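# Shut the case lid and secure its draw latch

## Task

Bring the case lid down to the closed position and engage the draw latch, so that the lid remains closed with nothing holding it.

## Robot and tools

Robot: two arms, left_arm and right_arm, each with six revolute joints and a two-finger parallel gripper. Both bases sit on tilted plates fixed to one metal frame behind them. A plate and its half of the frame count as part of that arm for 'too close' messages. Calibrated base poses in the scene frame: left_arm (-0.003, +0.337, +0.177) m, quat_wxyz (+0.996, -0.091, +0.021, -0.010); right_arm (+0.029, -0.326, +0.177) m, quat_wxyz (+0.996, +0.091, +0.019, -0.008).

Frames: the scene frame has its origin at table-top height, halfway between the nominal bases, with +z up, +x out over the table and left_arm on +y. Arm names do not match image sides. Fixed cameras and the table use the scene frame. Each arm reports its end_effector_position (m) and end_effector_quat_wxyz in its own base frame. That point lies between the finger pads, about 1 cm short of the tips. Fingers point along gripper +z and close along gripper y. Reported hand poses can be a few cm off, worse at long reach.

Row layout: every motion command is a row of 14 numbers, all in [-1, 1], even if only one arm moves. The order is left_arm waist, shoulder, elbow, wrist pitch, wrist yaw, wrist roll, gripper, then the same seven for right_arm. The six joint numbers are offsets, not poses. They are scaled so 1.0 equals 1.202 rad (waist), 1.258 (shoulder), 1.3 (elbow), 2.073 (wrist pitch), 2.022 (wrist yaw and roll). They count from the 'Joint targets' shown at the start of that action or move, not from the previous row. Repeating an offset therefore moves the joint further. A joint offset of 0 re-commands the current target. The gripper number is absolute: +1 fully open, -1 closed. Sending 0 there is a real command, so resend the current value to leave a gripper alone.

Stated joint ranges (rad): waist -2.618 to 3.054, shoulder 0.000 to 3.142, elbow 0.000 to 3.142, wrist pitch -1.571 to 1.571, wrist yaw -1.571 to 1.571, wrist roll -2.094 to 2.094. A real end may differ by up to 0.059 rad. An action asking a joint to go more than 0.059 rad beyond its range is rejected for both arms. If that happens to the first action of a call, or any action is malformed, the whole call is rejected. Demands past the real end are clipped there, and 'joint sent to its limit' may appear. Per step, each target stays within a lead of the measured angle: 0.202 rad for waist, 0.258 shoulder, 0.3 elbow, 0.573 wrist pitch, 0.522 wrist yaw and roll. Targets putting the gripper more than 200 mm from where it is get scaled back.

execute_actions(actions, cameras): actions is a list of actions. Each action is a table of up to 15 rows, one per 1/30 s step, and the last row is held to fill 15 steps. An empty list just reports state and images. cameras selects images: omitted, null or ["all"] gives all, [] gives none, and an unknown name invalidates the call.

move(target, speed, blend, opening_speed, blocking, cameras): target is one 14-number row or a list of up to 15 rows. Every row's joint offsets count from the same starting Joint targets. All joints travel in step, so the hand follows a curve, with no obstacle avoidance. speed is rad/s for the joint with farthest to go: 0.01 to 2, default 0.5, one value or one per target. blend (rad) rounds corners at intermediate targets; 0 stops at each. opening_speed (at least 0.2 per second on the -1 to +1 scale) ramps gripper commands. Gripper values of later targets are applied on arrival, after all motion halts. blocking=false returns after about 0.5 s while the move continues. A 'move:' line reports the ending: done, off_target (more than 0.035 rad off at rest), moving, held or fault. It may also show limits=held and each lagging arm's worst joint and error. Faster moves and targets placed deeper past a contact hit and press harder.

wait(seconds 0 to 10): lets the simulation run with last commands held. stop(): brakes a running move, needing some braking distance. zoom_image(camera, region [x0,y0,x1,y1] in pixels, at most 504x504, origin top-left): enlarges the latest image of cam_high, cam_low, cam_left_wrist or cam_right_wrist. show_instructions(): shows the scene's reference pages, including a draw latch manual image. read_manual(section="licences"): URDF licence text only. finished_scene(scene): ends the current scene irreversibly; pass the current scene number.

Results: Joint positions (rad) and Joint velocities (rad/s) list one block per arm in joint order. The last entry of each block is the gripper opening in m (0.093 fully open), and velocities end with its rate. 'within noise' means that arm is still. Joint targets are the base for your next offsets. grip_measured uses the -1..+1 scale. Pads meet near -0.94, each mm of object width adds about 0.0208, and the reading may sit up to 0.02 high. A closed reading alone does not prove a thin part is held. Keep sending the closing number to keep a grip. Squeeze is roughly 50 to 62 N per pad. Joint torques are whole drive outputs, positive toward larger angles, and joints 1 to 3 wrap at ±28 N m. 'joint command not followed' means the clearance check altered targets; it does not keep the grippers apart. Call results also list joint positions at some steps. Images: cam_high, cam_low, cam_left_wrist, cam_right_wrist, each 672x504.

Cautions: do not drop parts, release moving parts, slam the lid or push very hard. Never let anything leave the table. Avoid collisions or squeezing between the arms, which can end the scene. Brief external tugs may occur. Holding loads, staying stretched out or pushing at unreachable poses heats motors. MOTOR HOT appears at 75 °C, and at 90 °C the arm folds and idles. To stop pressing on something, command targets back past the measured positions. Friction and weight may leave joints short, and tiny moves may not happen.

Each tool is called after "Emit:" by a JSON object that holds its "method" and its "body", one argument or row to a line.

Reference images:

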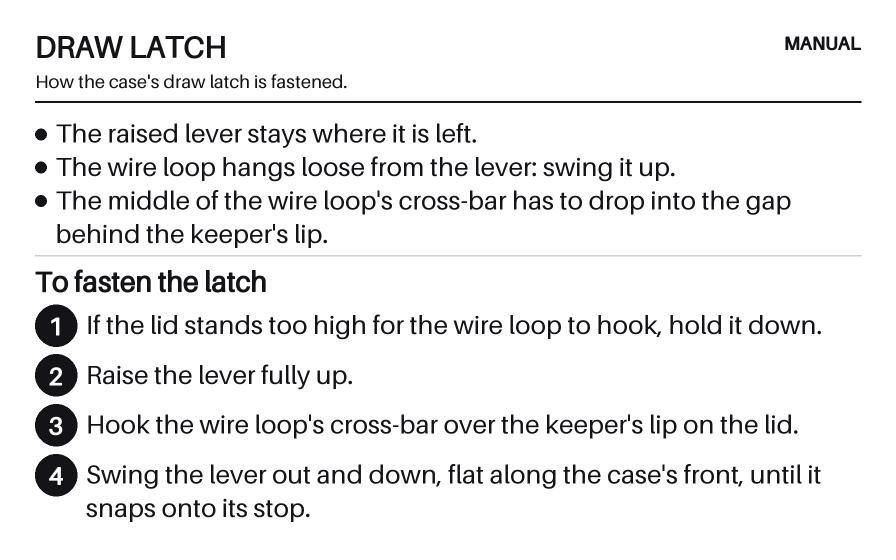

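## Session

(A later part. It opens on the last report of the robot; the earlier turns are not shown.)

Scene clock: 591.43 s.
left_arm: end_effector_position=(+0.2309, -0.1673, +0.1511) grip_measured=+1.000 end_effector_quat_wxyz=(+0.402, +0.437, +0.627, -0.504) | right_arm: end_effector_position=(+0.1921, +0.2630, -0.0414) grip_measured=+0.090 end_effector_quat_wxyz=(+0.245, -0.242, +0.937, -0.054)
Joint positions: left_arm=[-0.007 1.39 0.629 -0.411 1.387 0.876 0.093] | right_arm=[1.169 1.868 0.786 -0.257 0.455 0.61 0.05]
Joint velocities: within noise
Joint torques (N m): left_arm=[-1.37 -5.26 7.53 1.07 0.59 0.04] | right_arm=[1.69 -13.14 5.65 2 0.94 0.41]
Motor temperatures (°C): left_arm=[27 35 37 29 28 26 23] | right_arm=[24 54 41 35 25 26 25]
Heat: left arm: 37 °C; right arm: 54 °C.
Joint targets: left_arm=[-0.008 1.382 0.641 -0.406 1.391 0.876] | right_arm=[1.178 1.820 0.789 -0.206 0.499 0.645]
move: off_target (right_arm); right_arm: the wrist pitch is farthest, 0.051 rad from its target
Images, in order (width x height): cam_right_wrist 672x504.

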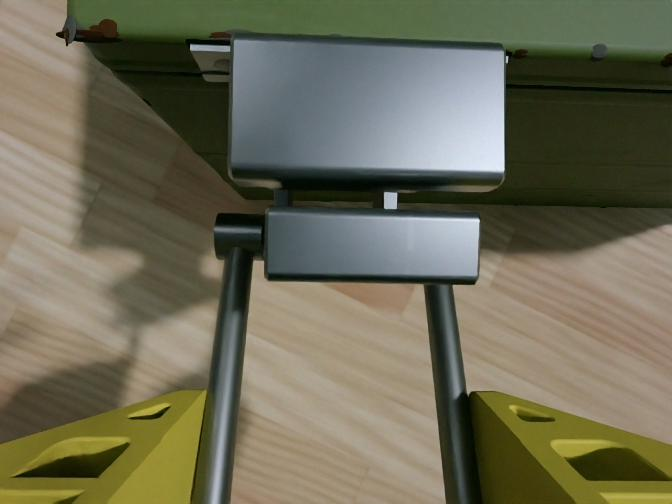

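Emit:
{"method": "move", "body": {
  "target": [
    [0,0,0,0,0,0,1, 0.005,-0.0072,-0.0246,0.0092,0.003,0.005,0.085],
    [0,0,0,0,0,0,1, -0.0699,0.035,0.1531,-0.1196,-0.0584,-0.0153,0.085]
  ],
  "speed": 0.12,
  "blend": 0.02,
  "cameras": ["cam_right_wrist","cam_left_wrist"]
}}

Emit:
{"method": "zoom_image", "body": {
  "camera": "cam_left_wrist",
  "region": [160, 260, 340, 470]
}}

Scene clock: 606.63 s.
left_arm: end_effector_position=(+0.2309, -0.1673, +0.1511) grip_measured=+1.000 end_effector_quat_wxyz=(+0.402, +0.437, +0.627, -0.504) | right_arm: end_effector_position=(+0.2013, +0.2688, -0.0264) grip_measured=+0.090 end_effector_quat_wxyz=(+0.185, -0.243, +0.950, -0.057)
Joint positions: left_arm=[-0.007 1.39 0.629 -0.411 1.387 0.876 0.093] | right_arm=[1.103 1.877 0.935 -0.462 0.354 0.572 0.05]
Joint velocities: within noise
Joint torques (N m): left_arm=[-1.37 -5.24 7.5 1.06 0.59 0.04] | right_arm=[0.47 -10.15 9.88 1.37 0.7 0.47]
Motor temperatures (°C): left_arm=[27 35 37 29 28 26 23] | right_arm=[24 51 41 35 25 26 25]
Heat: left arm: 37 °C; right arm: 51 °C.
Joint targets: left_arm=[-0.008 1.382 0.641 -0.406 1.391 0.876] | right_arm=[1.094 1.864 0.989 -0.454 0.381 0.614]
move: off_target (right_arm); blend cut to 0.016 rad at target 1; right_arm: the elbow is farthest, 0.053 rad from its target
Images, in order (width x height): cam_left_wrist 672x504, cam_right_wrist 672x504.

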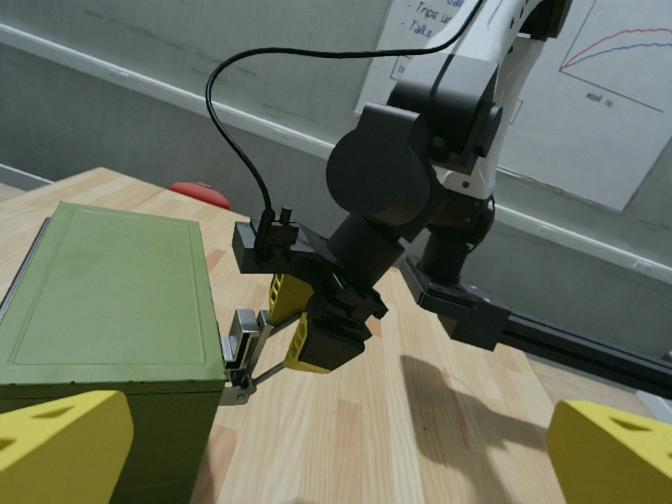

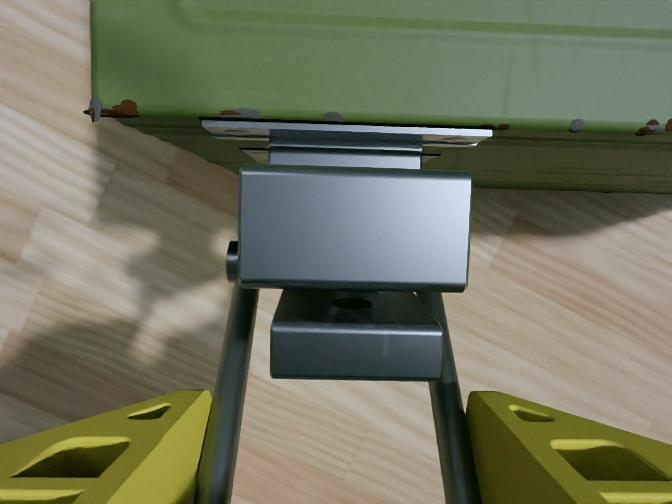

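Scaled by 2.400 from the camera's 672x504 image, which has a finer 960x720 frame.

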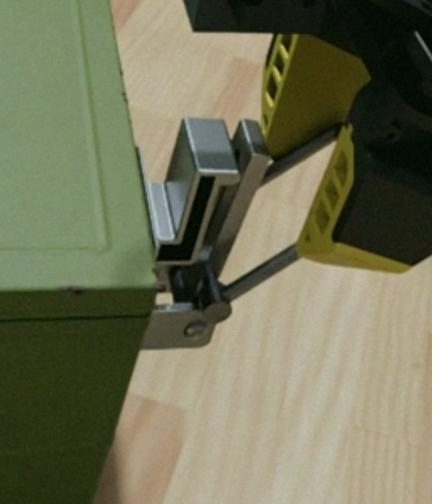

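Emit:
{"method": "move", "body": {
  "target": [0,0,0,0,0,0,1, -0.0641,0.0882,0.1823,-0.0945,-0.046,-0.0193,0.085],
  "speed": 0.12,
  "cameras": ["cam_right_wrist","cam_left_wrist"]
}}

Emit:
{"method": "zoom_image", "body": {
  "camera": "cam_left_wrist",
  "region": [160, 260, 340, 470]
}}

Scene clock: 613.53 s.
left_arm: end_effector_position=(+0.2309, -0.1673, +0.1511) grip_measured=+1.000 end_effector_quat_wxyz=(+0.402, +0.437, +0.627, -0.504) | right_arm: end_effector_position=(+0.2162, +0.2783, -0.0169) grip_measured=+0.090 end_effector_quat_wxyz=(+0.110, -0.235, +0.963, -0.071)
Joint positions: left_arm=[-0.007 1.39 0.629 -0.411 1.387 0.876 0.093] | right_arm=[1.032 1.978 1.167 -0.705 0.256 0.545 0.05]
Joint velocities: within noise
Joint torques (N m): left_arm=[-1.42 -5.29 7.5 1.07 0.59 0.06] | right_arm=[0.28 -10.37 10.24 1.62 0.68 0.35]
Motor temperatures (°C): left_arm=[27 35 37 29 28 26 23] | right_arm=[24 50 42 34 25 26 25]
Heat: left arm: 37 °C; right arm: 50 °C.
Joint targets: left_arm=[-0.008 1.382 0.641 -0.406 1.391 0.876] | right_arm=[1.017 1.975 1.226 -0.650 0.288 0.575]
move: off_target (right_arm); right_arm: the elbow is farthest, 0.059 rad from its target
Images, in order (width x height): cam_left_wrist 672x504, cam_right_wrist 672x504.

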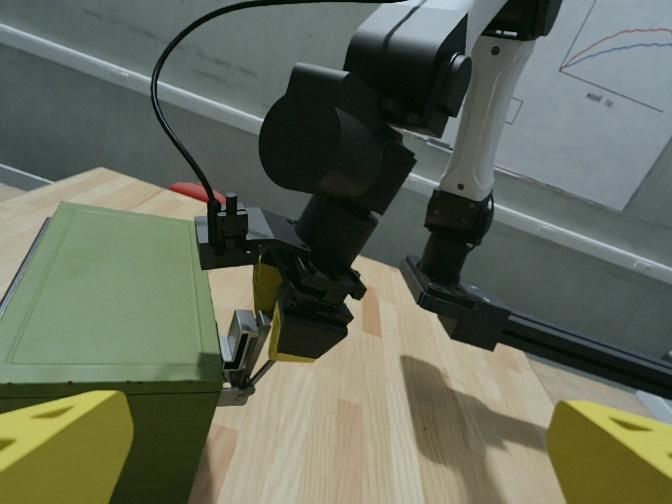

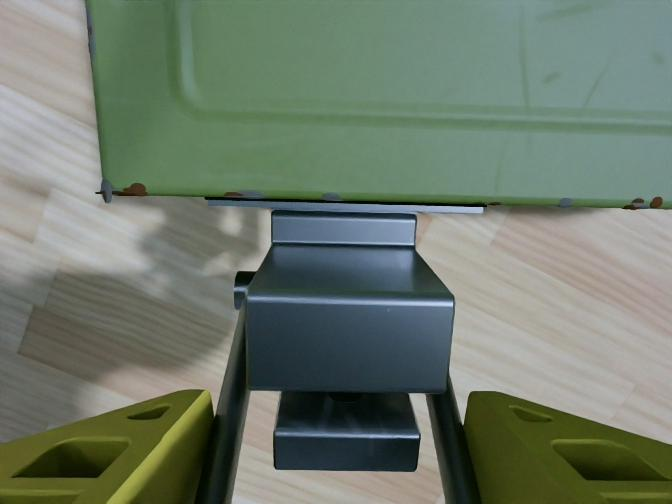

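Scaled by 2.400 from the camera's 672x504 image, which has a finer 960x720 frame.

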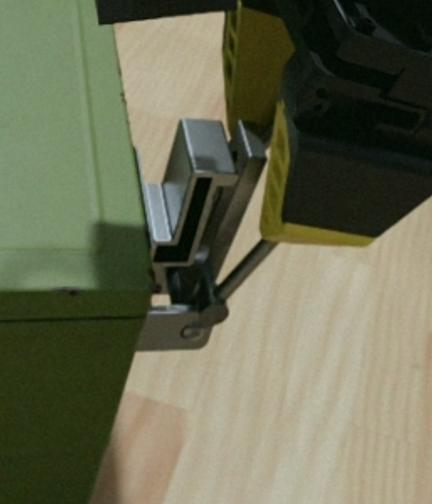

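Emit:
{"method": "move", "body": {
  "target": [0,0,0,0,0,0,1, -0.0266,0.0556,0.0646,-0.0193,-0.004,0.005,0.085],
  "speed": 0.12,
  "cameras": ["cam_right_wrist","cam_left_wrist"]
}}

Emit:
{"method": "zoom_image", "body": {
  "camera": "cam_left_wrist",
  "region": [160, 260, 340, 470]
}}

Scene clock: 619.87 s.
left_arm: end_effector_position=(+0.2309, -0.1673, +0.1511) grip_measured=+1.000 end_effector_quat_wxyz=(+0.402, +0.437, +0.627, -0.504) | right_arm: end_effector_position=(+0.2304, +0.2863, -0.0139) grip_measured=+0.090 end_effector_quat_wxyz=(+0.099, -0.223, +0.967, -0.072)
Joint positions: left_arm=[-0.007 1.39 0.629 -0.411 1.387 0.876 0.093] | right_arm=[1.003 2.031 1.264 -0.763 0.241 0.545 0.05]
Joint velocities: within noise
Joint torques (N m): left_arm=[-1.36 -5.27 7.5 1.05 0.58 0.05] | right_arm=[0.13 -9.28 9.36 1.79 0.74 0.44]
Motor temperatures (°C): left_arm=[27 35 37 29 28 26 23] | right_arm=[24 50 44 34 25 26 25]
Heat: left arm: 37 °C; right arm: 50 °C.
Joint targets: left_arm=[-0.008 1.382 0.641 -0.406 1.391 0.876] | right_arm=[0.985 2.045 1.310 -0.690 0.280 0.585]
move: off_target (right_arm); right_arm: the wrist pitch is farthest, 0.073 rad from its target
Images, in order (width x height): cam_left_wrist 672x504, cam_right_wrist 672x504.

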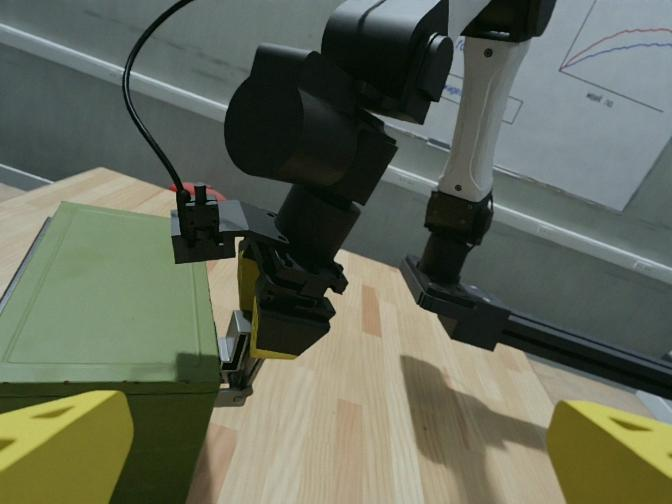

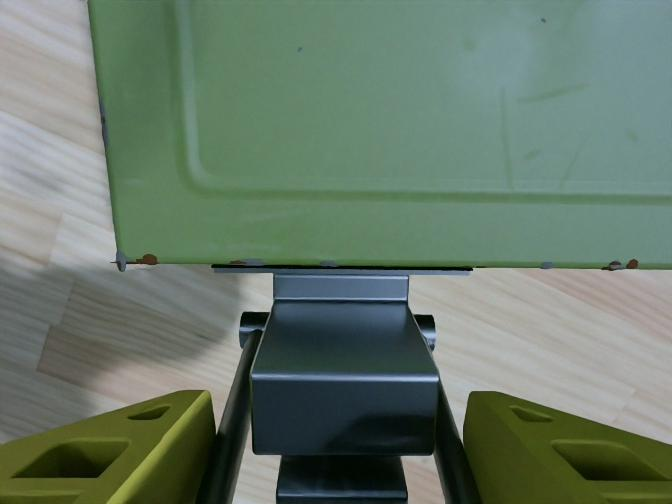

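Scaled by 2.400 from the camera's 672x504 image, which has a finer 960x720 frame.

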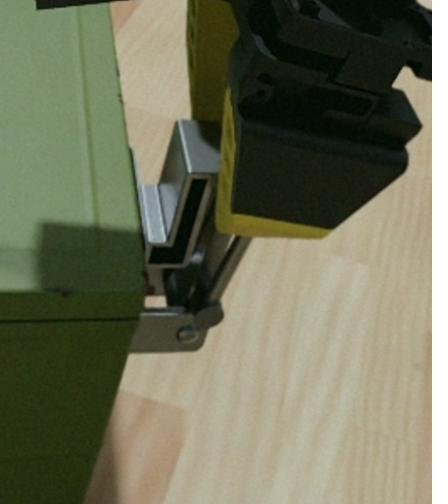

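Emit:
{"method": "move", "body": {
  "target": [0,0,0,0,0,0,1, -0.0366,0.0636,0.0746,-0.0048,-0.005,-0.0218,0.085],
  "speed": 0.1,
  "cameras": ["cam_right_wrist","cam_left_wrist"]
}}

Emit:
{"method": "zoom_image", "body": {
  "camera": "cam_left_wrist",
  "region": [160, 260, 340, 470]
}}

Emit:
{"method": "zoom_image", "body": {
  "camera": "cam_right_wrist",
  "region": [180, 300, 500, 504]
}}

Scene clock: 630.30 s.
left_arm: end_effector_position=(+0.2309, -0.1673, +0.1511) grip_measured=+1.000 end_effector_quat_wxyz=(+0.402, +0.437, +0.627, -0.504) | right_arm: end_effector_position=(+0.2605, +0.2985, -0.0181) grip_measured=+0.090 end_effector_quat_wxyz=(+0.109, -0.199, +0.972, -0.064)
Joint positions: left_arm=[-0.007 1.39 0.629 -0.411 1.387 0.876 0.093] | right_arm=[0.956 2.11 1.369 -0.756 0.243 0.543 0.05]
Joint velocities: within noise
Joint torques (N m): left_arm=[-1.36 -5.29 7.49 1.06 0.59 0.06] | right_arm=[0.54 -10.17 8.88 1.64 0.61 0.06]
Motor temperatures (°C): left_arm=[27 35 37 29 28 26 23] | right_arm=[24 48 46 34 25 26 24]
Heat: left arm: 37 °C; right arm: 48 °C.
Joint targets: left_arm=[-0.008 1.382 0.641 -0.406 1.391 0.876] | right_arm=[0.941 2.125 1.407 -0.700 0.270 0.541]
move: off_target (right_arm); right_arm: the wrist pitch is farthest, 0.056 rad from its target
Images, in order (width x height): cam_left_wrist 672x504, cam_right_wrist 672x504.

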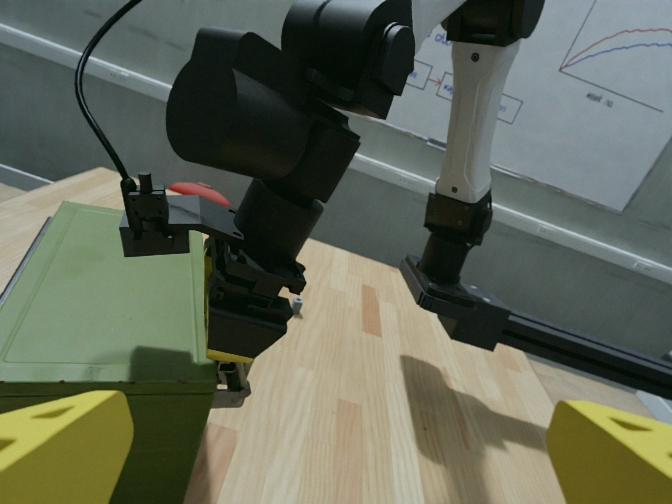

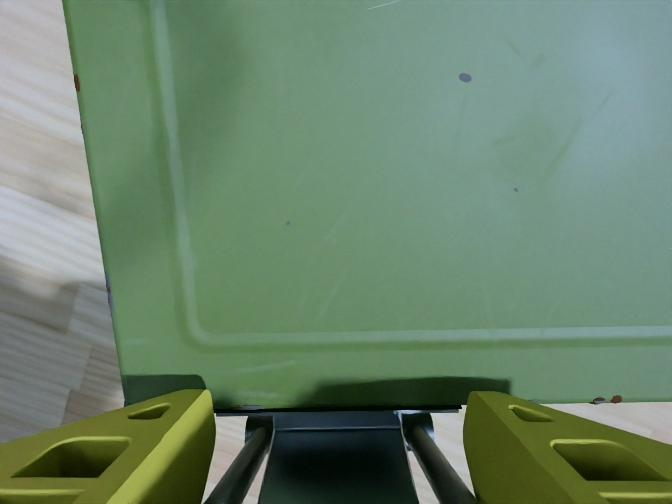

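Scaled by 2.400 from the camera's 672x504 image, which has a finer 960x720 frame.

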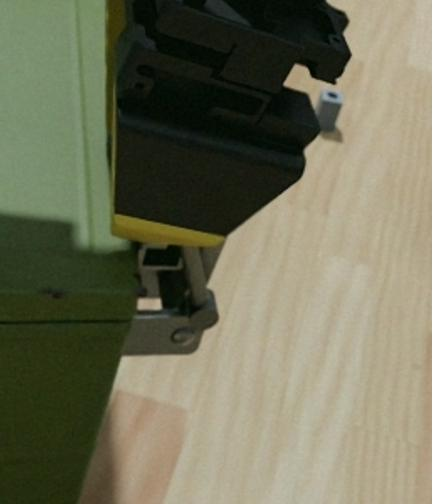

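Scaled by 1.575 from the camera's 672x504 image, which has a finer 960x720 frame.

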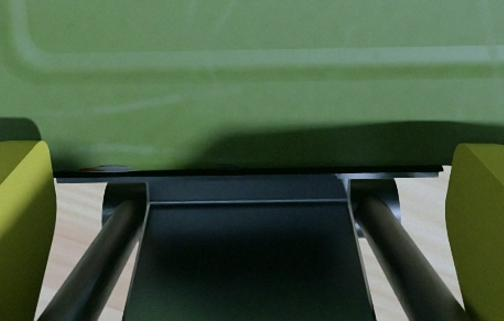

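Emit:
{"method": "move", "body": {
  "target": [0,0,0,0,0,0,1, 0,0,0,0,0,0,0.45],
  "opening_speed": 0.3,
  "cameras": ["cam_right_wrist","cam_left_wrist"]
}}

Emit:
{"method": "zoom_image", "body": {
  "camera": "cam_right_wrist",
  "region": [180, 300, 500, 504]
}}

Scene clock: 634.90 s.
left_arm: end_effector_position=(+0.2309, -0.1673, +0.1511) grip_measured=+1.000 end_effector_quat_wxyz=(+0.402, +0.437, +0.627, -0.504) | right_arm: end_effector_position=(+0.2738, +0.3076, -0.0144) grip_measured=+0.448 end_effector_quat_wxyz=(+0.135, -0.191, +0.971, -0.050)
Joint positions: left_arm=[-0.007 1.39 0.629 -0.411 1.387 0.876 0.093] | right_arm=[0.948 2.113 1.381 -0.708 0.258 0.543 0.067]
Joint velocities: within noise
Joint torques (N m): left_arm=[-1.42 -5.27 7.47 1.07 0.58 0.04] | right_arm=[1.14 -10.65 8.08 1.22 0.45 0.06]
Motor temperatures (°C): left_arm=[27 35 37 29 28 26 23] | right_arm=[24 48 46 34 25 26 24]
Heat: left arm: 37 °C; right arm: 48 °C.
Joint targets: left_arm=[-0.008 1.382 0.641 -0.406 1.391 0.876] | right_arm=[0.941 2.125 1.407 -0.700 0.269 0.541]
move: done
Images, in order (width x height): cam_left_wrist 672x504, cam_right_wrist 672x504.

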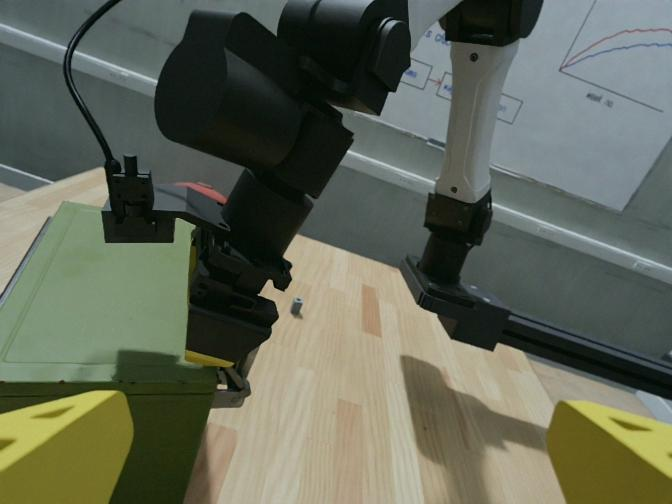

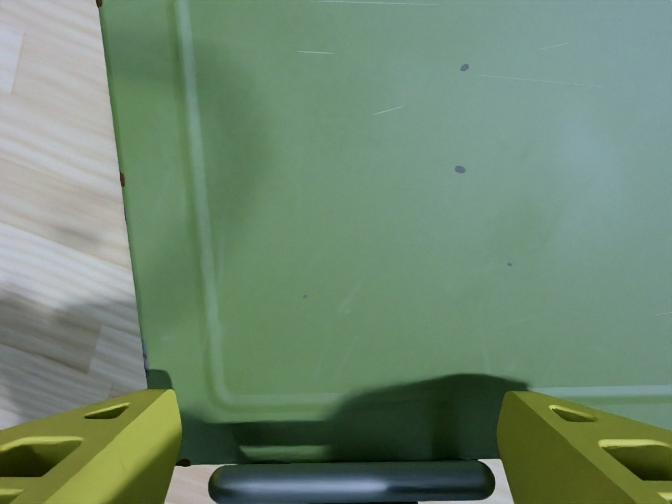

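Scaled by 1.575 from the camera's 672x504 image, which has a finer 960x720 frame.

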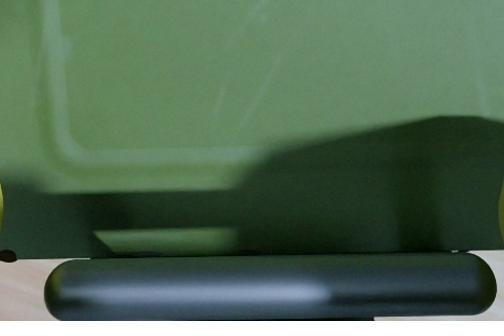

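Emit:
{"method": "move", "body": {
  "target": [0,0,0,0,0,0,1, 0,-0.11,0.074,-0.1,0,0,0.45],
  "speed": 0.2,
  "cameras": ["cam_right_wrist","cam_left_wrist"]
}}

Emit:
{"method": "zoom_image", "body": {
  "camera": "cam_left_wrist",
  "region": [160, 260, 340, 470]
}}

Emit:
{"method": "zoom_image", "body": {
  "camera": "cam_right_wrist",
  "region": [180, 300, 500, 504]
}}

Scene clock: 641.33 s.
left_arm: end_effector_position=(+0.2309, -0.1673, +0.1511) grip_measured=+1.000 end_effector_quat_wxyz=(+0.402, +0.437, +0.627, -0.504) | right_arm: end_effector_position=(+0.2730, +0.3062, +0.0458) grip_measured=+0.448 end_effector_quat_wxyz=(+0.140, -0.190, +0.971, -0.046)
Joint positions: left_arm=[-0.007 1.39 0.629 -0.411 1.387 0.876 0.093] | right_arm=[0.948 2.009 1.477 -0.894 0.259 0.543 0.067]
Joint velocities: within noise
Joint torques (N m): left_arm=[-1.4 -5.26 7.5 1.07 0.57 0.05] | right_arm=[1.09 -13.44 8.39 1.01 0.44 0.06]
Motor temperatures (°C): left_arm=[27 35 37 29 28 26 23] | right_arm=[24 48 46 33 25 26 24]
Heat: left arm: 37 °C; right arm: 48 °C.
Joint targets: left_arm=[-0.008 1.382 0.641 -0.406 1.391 0.876] | right_arm=[0.941 1.986 1.503 -0.907 0.270 0.541]
move: done
Images, in order (width x height): cam_left_wrist 672x504, cam_right_wrist 672x504.

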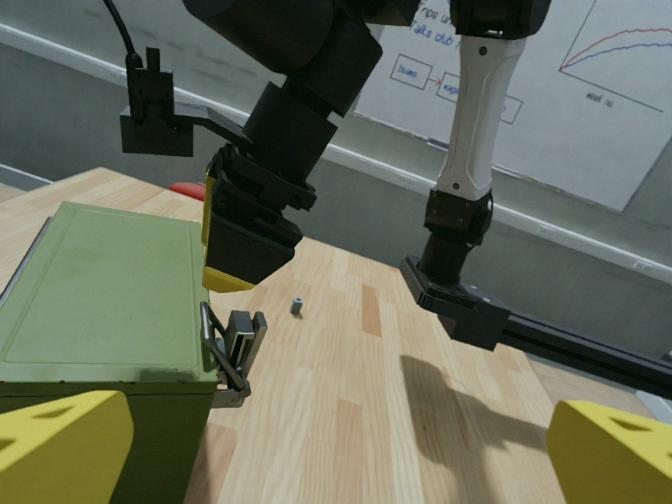

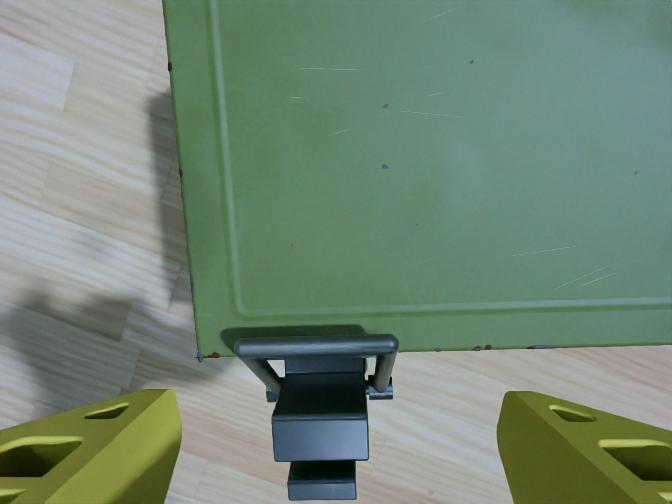

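Scaled by 2.400 from the camera's 672x504 image, which has a finer 960x720 frame.

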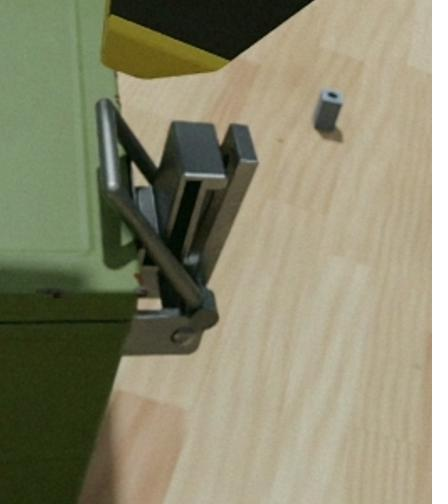

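Scaled by 1.575 from the camera's 672x504 image, which has a finer 960x720 frame.

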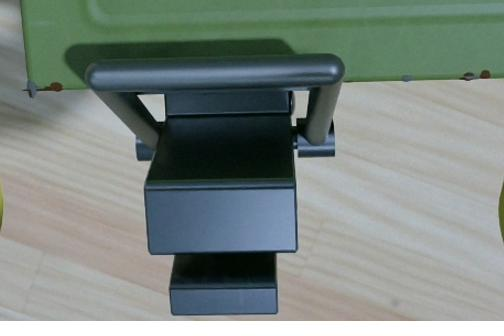

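Emit:
{"method": "move", "body": {
  "target": [
    [0,0,0,0,0,0,1, 0,0,0,0,0,0,-1],
    [0,0,0,0,0,0,1, -0.0017,0.1622,0.1246,-0.1196,-0.0702,0,-1]
  ],
  "speed": 0.2,
  "cameras": ["cam_right_wrist","cam_left_wrist"]
}}

Emit:
{"method": "zoom_image", "body": {
  "camera": "cam_left_wrist",
  "region": [160, 260, 340, 470]
}}

Emit:
{"method": "zoom_image", "body": {
  "camera": "cam_right_wrist",
  "region": [180, 250, 500, 504]
}}

Scene clock: 670.03 s.
left_arm: end_effector_position=(+0.2309, -0.1673, +0.1511) grip_measured=+1.000 end_effector_quat_wxyz=(+0.402, +0.437, +0.627, -0.504) | right_arm: end_effector_position=(+0.2431, +0.2983, +0.0177) grip_measured=-0.979 end_effector_quat_wxyz=(+0.007, -0.204, +0.975, -0.089)
Joint positions: left_arm=[-0.007 1.39 0.629 -0.411 1.387 0.876 0.093] | right_arm=[0.948 2.173 1.635 -1.144 0.14 0.543 0]
Joint velocities: within noise
Joint torques (N m): left_arm=[-1.36 -5.24 7.5 1.06 0.59 0.05] | right_arm=[1.05 -10.48 8.21 0.37 0.11 0.07]
Motor temperatures (°C): left_arm=[27 35 37 29 28 26 23] | right_arm=[24 49 48 31 25 26 24]
Heat: left arm: 37 °C; right arm: 49 °C.
Joint targets: left_arm=[-0.008 1.382 0.641 -0.406 1.391 0.876] | right_arm=[0.939 2.190 1.665 -1.155 0.128 0.541]
move: done
Images, in order (width x height): cam_left_wrist 672x504, cam_right_wrist 672x504.

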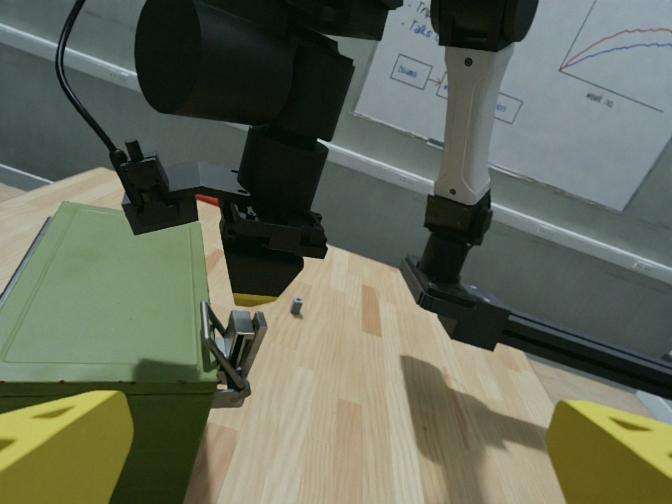

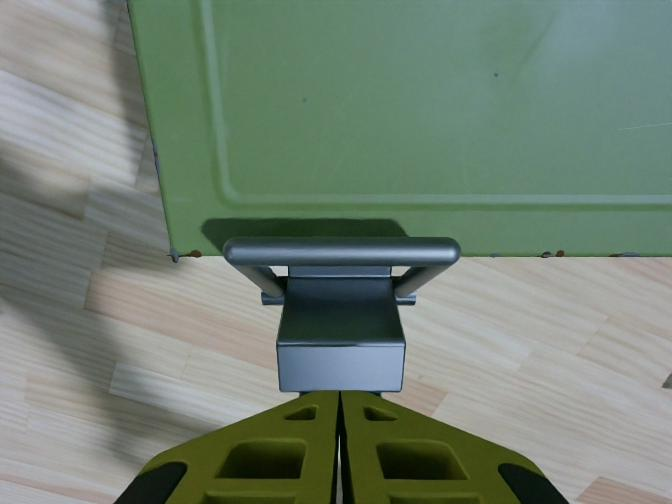

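Scaled by 2.400 from the camera's 672x504 image, which has a finer 960x720 frame.

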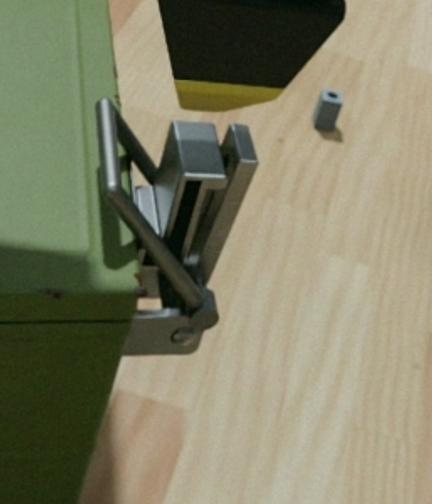

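Scaled by 1.575 from the camera's 672x504 image, which has a finer 960x720 frame.

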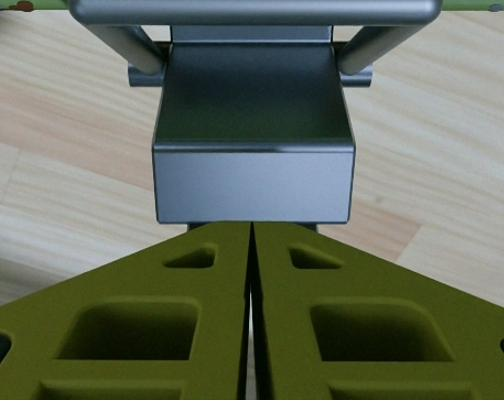

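Emit:
{"method": "move", "body": {
  "target": [0,0,0,0,0,0,1, 0,0.0159,-0.0577,0.0362,0,0,-1],
  "speed": 0.1,
  "cameras": ["cam_right_wrist","cam_left_wrist"]
}}

Emit:
{"method": "zoom_image", "body": {
  "camera": "cam_left_wrist",
  "region": [160, 260, 340, 470]
}}

Scene clock: 681.57 s.
left_arm: end_effector_position=(+0.2309, -0.1673, +0.1511) grip_measured=+1.000 end_effector_quat_wxyz=(+0.402, +0.437, +0.627, -0.504) | right_arm: end_effector_position=(+0.2438, +0.2994, +0.0026) grip_measured=-0.979 end_effector_quat_wxyz=(+0.008, -0.204, +0.975, -0.087)
Joint positions: left_arm=[-0.007 1.39 0.629 -0.411 1.387 0.876 0.093] | right_arm=[0.948 2.193 1.605 -1.09 0.139 0.543 0]
Joint velocities: within noise
Joint torques (N m): left_arm=[-1.36 -5.24 7.53 1.06 0.58 0.05] | right_arm=[1.05 -10.62 4.72 0.67 0.11 0.07]
Motor temperatures (°C): left_arm=[27 35 37 29 28 26 23] | right_arm=[24 48 49 31 25 26 24]
Heat: left arm: 37 °C; right arm: 49 °C.
Joint targets: left_arm=[-0.008 1.382 0.641 -0.406 1.391 0.876] | right_arm=[0.939 2.211 1.590 -1.080 0.128 0.541]
move: done
Images, in order (width x height): cam_left_wrist 672x504, cam_right_wrist 672x504.

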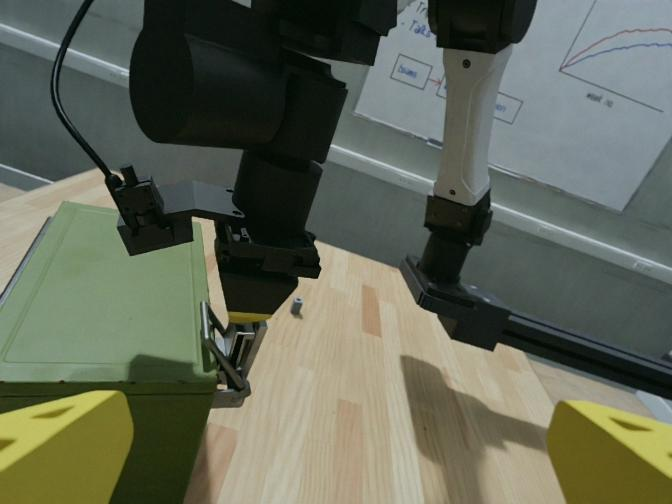

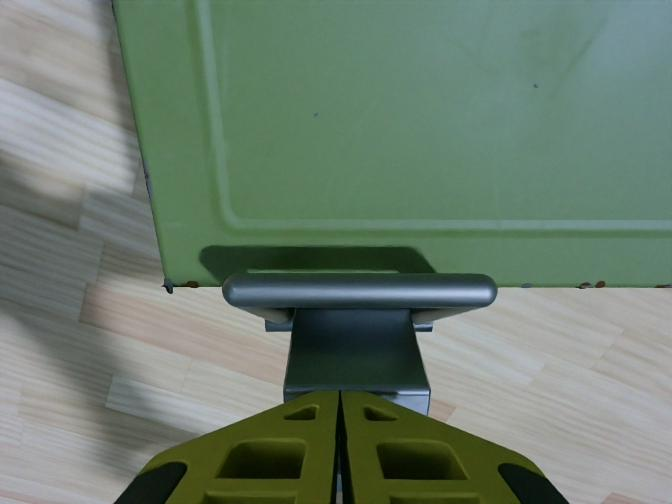

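Scaled by 2.400 from the camera's 672x504 image, which has a finer 960x720 frame.

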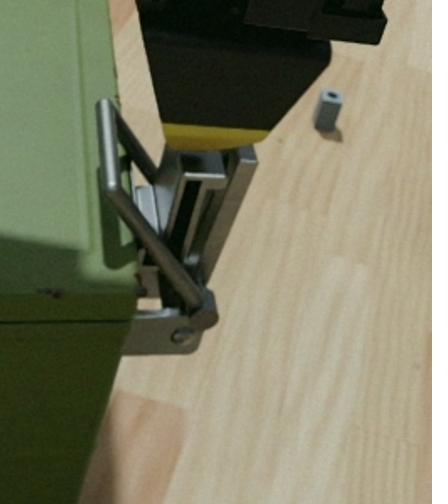

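Emit:
{"method": "move", "body": {
  "target": [
    [0,0,0,0,0,0,1, -0.0062,-0.0413,-0.0223,0.0082,0,0,-1],
    [0,0,0,0,0,0,1, 0.0275,-0.0978,-0.11,0.0289,0.005,0.0148,-1]
  ],
  "speed": 0.1,
  "cameras": ["cam_right_wrist","cam_left_wrist"]
}}

Emit:
{"method": "zoom_image", "body": {
  "camera": "cam_left_wrist",
  "region": [160, 260, 340, 470]
}}

Scene clock: 692.07 s.
left_arm: end_effector_position=(+0.2309, -0.1673, +0.1511) grip_measured=+1.000 end_effector_quat_wxyz=(+0.402, +0.437, +0.627, -0.504) | right_arm: end_effector_position=(+0.2307, +0.2882, +0.0009) grip_measured=-0.979 end_effector_quat_wxyz=(+0.020, -0.202, +0.976, -0.080)
Joint positions: left_arm=[-0.007 1.39 0.629 -0.411 1.387 0.876 0.093] | right_arm=[0.961 2.112 1.469 -1.009 0.144 0.559 0]
Joint velocities: within noise
Joint torques (N m): left_arm=[-1.37 -5.26 7.47 1.06 0.58 0.05] | right_arm=[2.47 -14.05 4.33 0.46 0.17 0.21]
Motor temperatures (°C): left_arm=[27 35 37 29 28 26 23] | right_arm=[24 49 46 30 24 26 24]
Heat: left arm: 37 °C; right arm: 49 °C.
Joint targets: left_arm=[-0.008 1.382 0.641 -0.406 1.391 0.876] | right_arm=[0.972 2.087 1.447 -1.020 0.138 0.571]
move: done
Images, in order (width x height): cam_left_wrist 672x504, cam_right_wrist 672x504.

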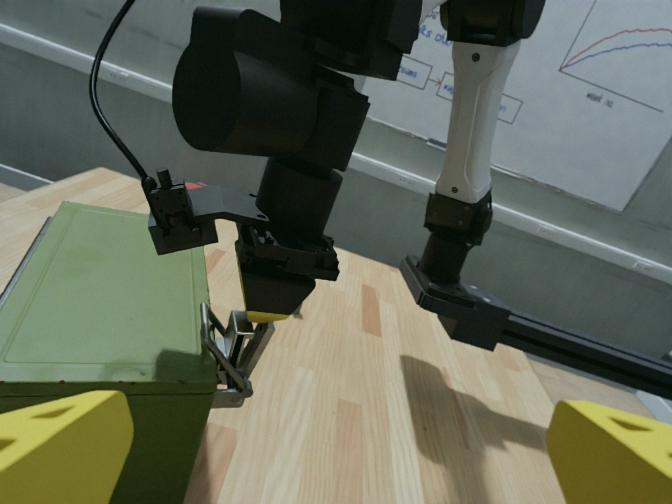

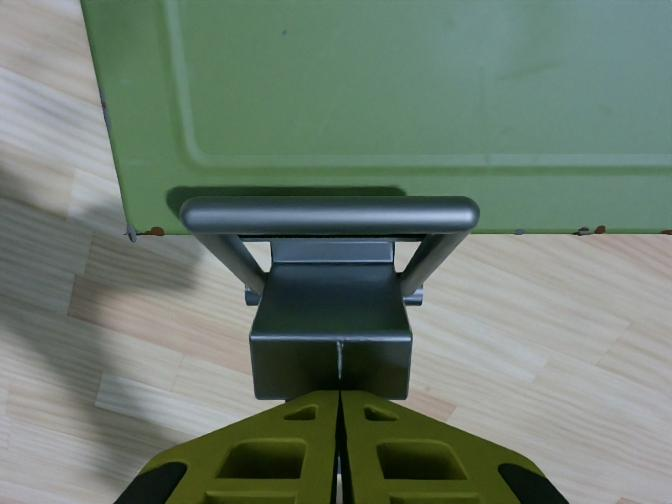

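Scaled by 2.400 from the camera's 672x504 image, which has a finer 960x720 frame.

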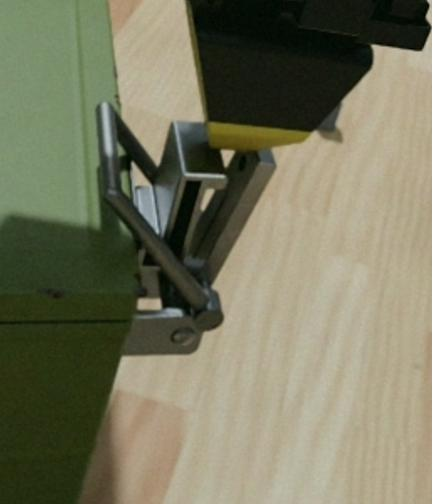

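Emit:
{"method": "move", "body": {
  "target": [
    [0,0,0,0,0,0,1, 0.0524,-0.0684,-0.1777,0.0796,0.0168,0.0277,-1],
    [0,0,0,0,0,0,1, 0.084,-0.1129,-0.2892,0.1534,0.0415,0.0391,-1]
  ],
  "speed": 0.15,
  "blend": 0.02,
  "cameras": ["cam_right_wrist","cam_left_wrist"]
}}

Emit:
{"method": "zoom_image", "body": {
  "camera": "cam_left_wrist",
  "region": [160, 260, 340, 470]
}}

Scene clock: 720.40 s.
left_arm: end_effector_position=(+0.2309, -0.1673, +0.1511) grip_measured=+1.000 end_effector_quat_wxyz=(+0.402, +0.437, +0.627, -0.504) | right_arm: end_effector_position=(+0.1866, +0.2640, -0.0311) grip_measured=-0.979 end_effector_quat_wxyz=(+0.076, -0.211, +0.972, -0.075)
Joint positions: left_arm=[-0.007 1.39 0.629 -0.411 1.387 0.876 0.093] | right_arm=[1.066 1.966 1.09 -0.709 0.214 0.639 0]
Joint velocities: within noise
Joint torques (N m): left_arm=[-1.36 -5.27 7.5 1.05 0.58 0.05] | right_arm=[1.78 -11.66 4.04 0.9 0.39 0.14]
Motor temperatures (°C): left_arm=[27 35 37 29 28 26 23] | right_arm=[24 52 43 29 24 26 24]
Heat: left arm: 37 °C; right arm: 52 °C.
Joint targets: left_arm=[-0.008 1.382 0.641 -0.406 1.391 0.876] | right_arm=[1.073 1.945 1.071 -0.702 0.221 0.650]
move: done
Images, in order (width x height): cam_left_wrist 672x504, cam_right_wrist 672x504.

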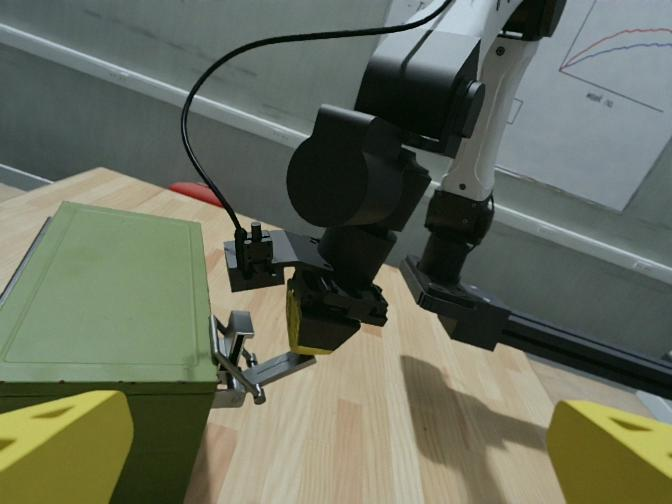

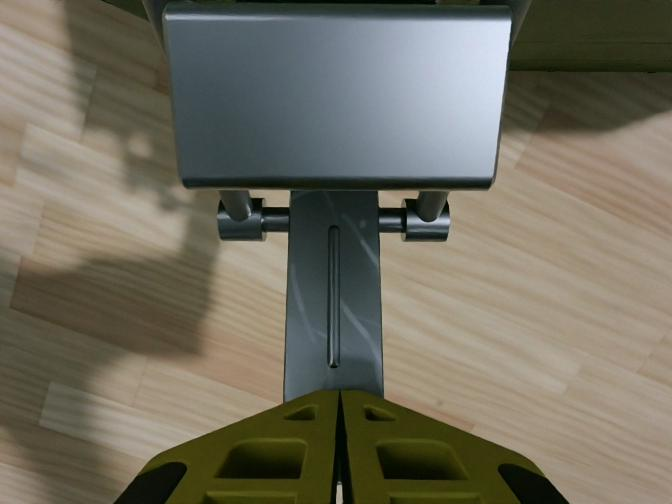

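Scaled by 2.400 from the camera's 672x504 image, which has a finer 960x720 frame.

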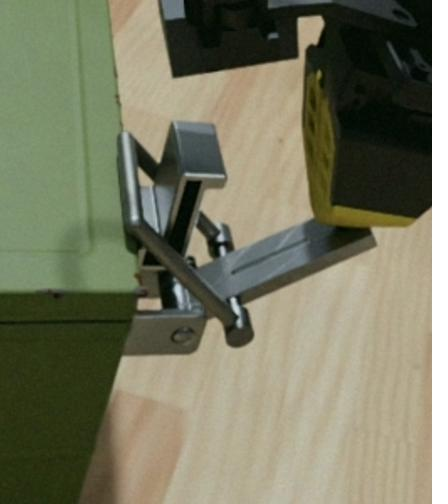

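Emit:
{"method": "move", "body": {
  "target": [0,0,0,0,0,0,1, 0.0416,-0.0008,-0.1585,0.1274,0.0277,0.0168,-1],
  "speed": 0.12,
  "cameras": ["cam_right_wrist","cam_left_wrist"]
}}

Emit:
{"method": "zoom_image", "body": {
  "camera": "cam_left_wrist",
  "region": [160, 260, 340, 470]
}}

Scene clock: 730.93 s.
left_arm: end_effector_position=(+0.2309, -0.1673, +0.1511) grip_measured=+1.000 end_effector_quat_wxyz=(+0.402, +0.437, +0.627, -0.504) | right_arm: end_effector_position=(+0.1723, +0.2509, -0.0666) grip_measured=-0.979 end_effector_quat_wxyz=(+0.120, -0.215, +0.967, -0.065)
Joint positions: left_arm=[-0.007 1.39 0.629 -0.411 1.387 0.876 0.093] | right_arm=[1.117 1.964 0.883 -0.44 0.269 0.673 0]
Joint velocities: within noise
Joint torques (N m): left_arm=[-1.36 -5.2 7.5 1.06 0.59 0.04] | right_arm=[1.61 -10.92 3.58 1 0.44 0.18]
Motor temperatures (°C): left_arm=[27 35 37 29 28 26 23] | right_arm=[24 50 42 29 24 26 24]
Heat: left arm: 37 °C; right arm: 50 °C.
Joint targets: left_arm=[-0.008 1.382 0.641 -0.406 1.391 0.876] | right_arm=[1.123 1.944 0.865 -0.438 0.278 0.684]
move: done
Images, in order (width x height): cam_left_wrist 672x504, cam_right_wrist 672x504.

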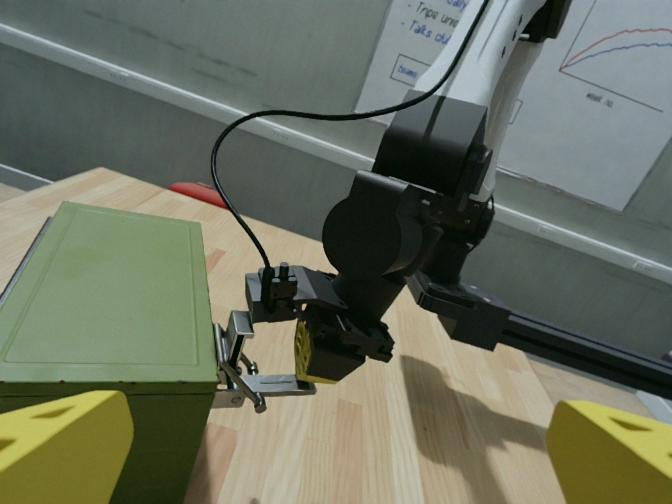

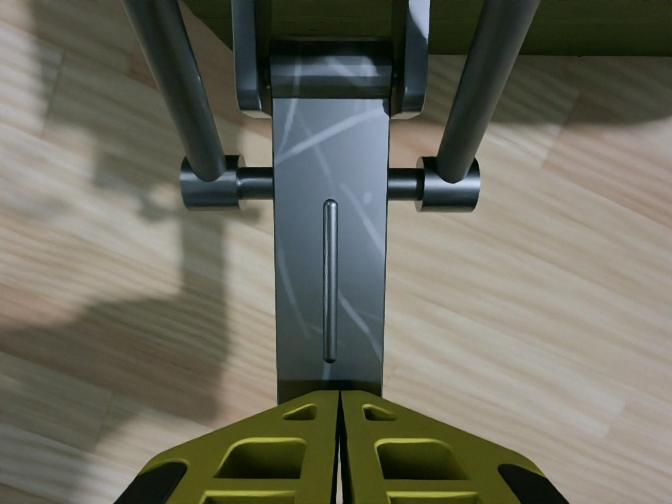

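Scaled by 2.400 from the camera's 672x504 image, which has a finer 960x720 frame.

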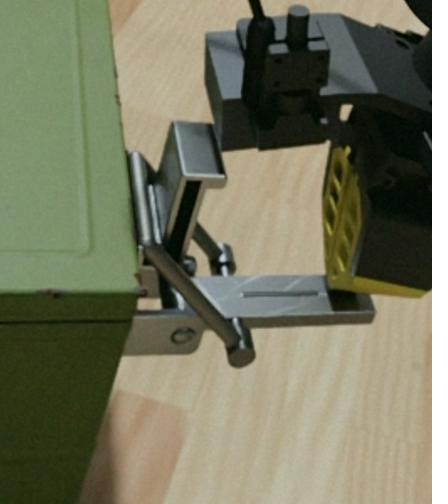

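Emit:
{"method": "move", "body": {
  "target": [
    [0,0,0,0,0,0,1, 0.0774,-0.0151,-0.1769,0.1944,0.0974,0.0119,-1],
    [0,0,0,0,0,0,1, 0.1156,0.1161,-0.2754,0.3878,0.1583,-0.003,-1]
  ],
  "speed": 0.2,
  "blend": 0.03,
  "cameras": ["cam_right_wrist","cam_left_wrist"]
}}

Emit:
{"method": "zoom_image", "body": {
  "camera": "cam_left_wrist",
  "region": [160, 260, 340, 470]
}}

Scene clock: 771.03 s.
left_arm: end_effector_position=(+0.2309, -0.1673, +0.1511) grip_measured=+1.000 end_effector_quat_wxyz=(+0.402, +0.437, +0.627, -0.504) | right_arm: end_effector_position=(+0.1782, +0.2488, -0.0965) grip_measured=-0.979 end_effector_quat_wxyz=(+0.340, -0.212, +0.916, -0.010)
Joint positions: left_arm=[-0.007 1.39 0.629 -0.411 1.387 0.876 0.093] | right_arm=[1.262 2.069 0.519 0.362 0.593 0.688 0]
Joint velocities: within noise
Joint torques (N m): left_arm=[-1.37 -5.26 7.49 1.06 0.58 0.05] | right_arm=[0.84 -5.93 2.54 1.74 0.6 -0.03]
Motor temperatures (°C): left_arm=[27 35 37 29 28 26 23] | right_arm=[24 47 40 29 24 26 24]
Heat: left arm: 37 °C; right arm: 47 °C.
Joint targets: left_arm=[-0.008 1.382 0.641 -0.406 1.391 0.876] | right_arm=[1.262 2.091 0.507 0.366 0.598 0.678]
move: done
Images, in order (width x height): cam_left_wrist 672x504, cam_right_wrist 672x504.

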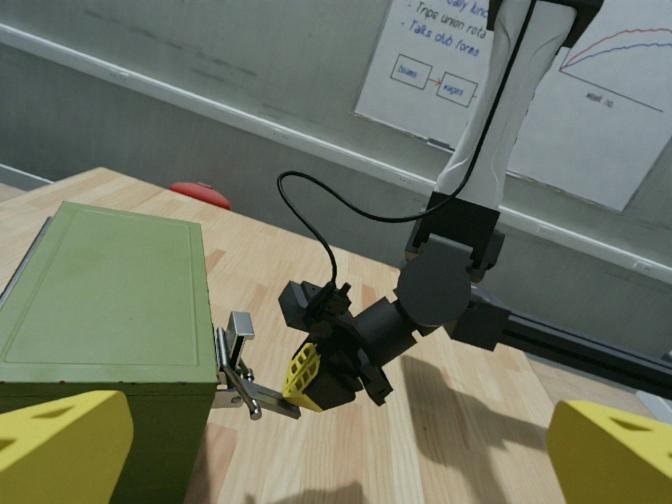

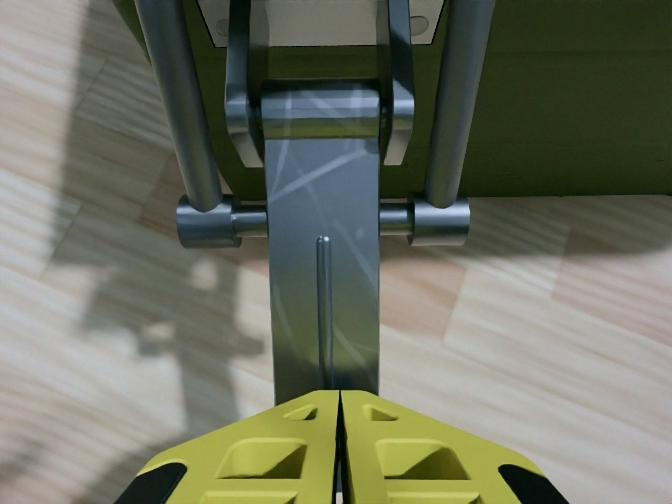

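Scaled by 2.400 from the camera's 672x504 image, which has a finer 960x720 frame.

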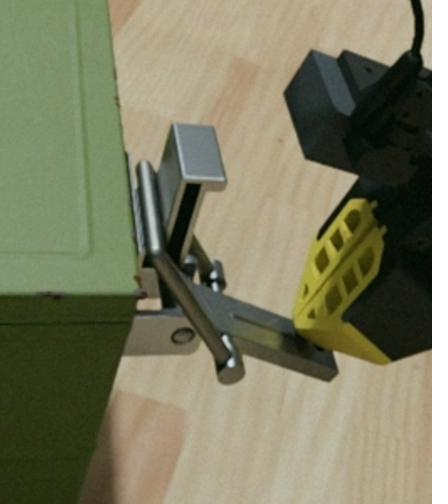

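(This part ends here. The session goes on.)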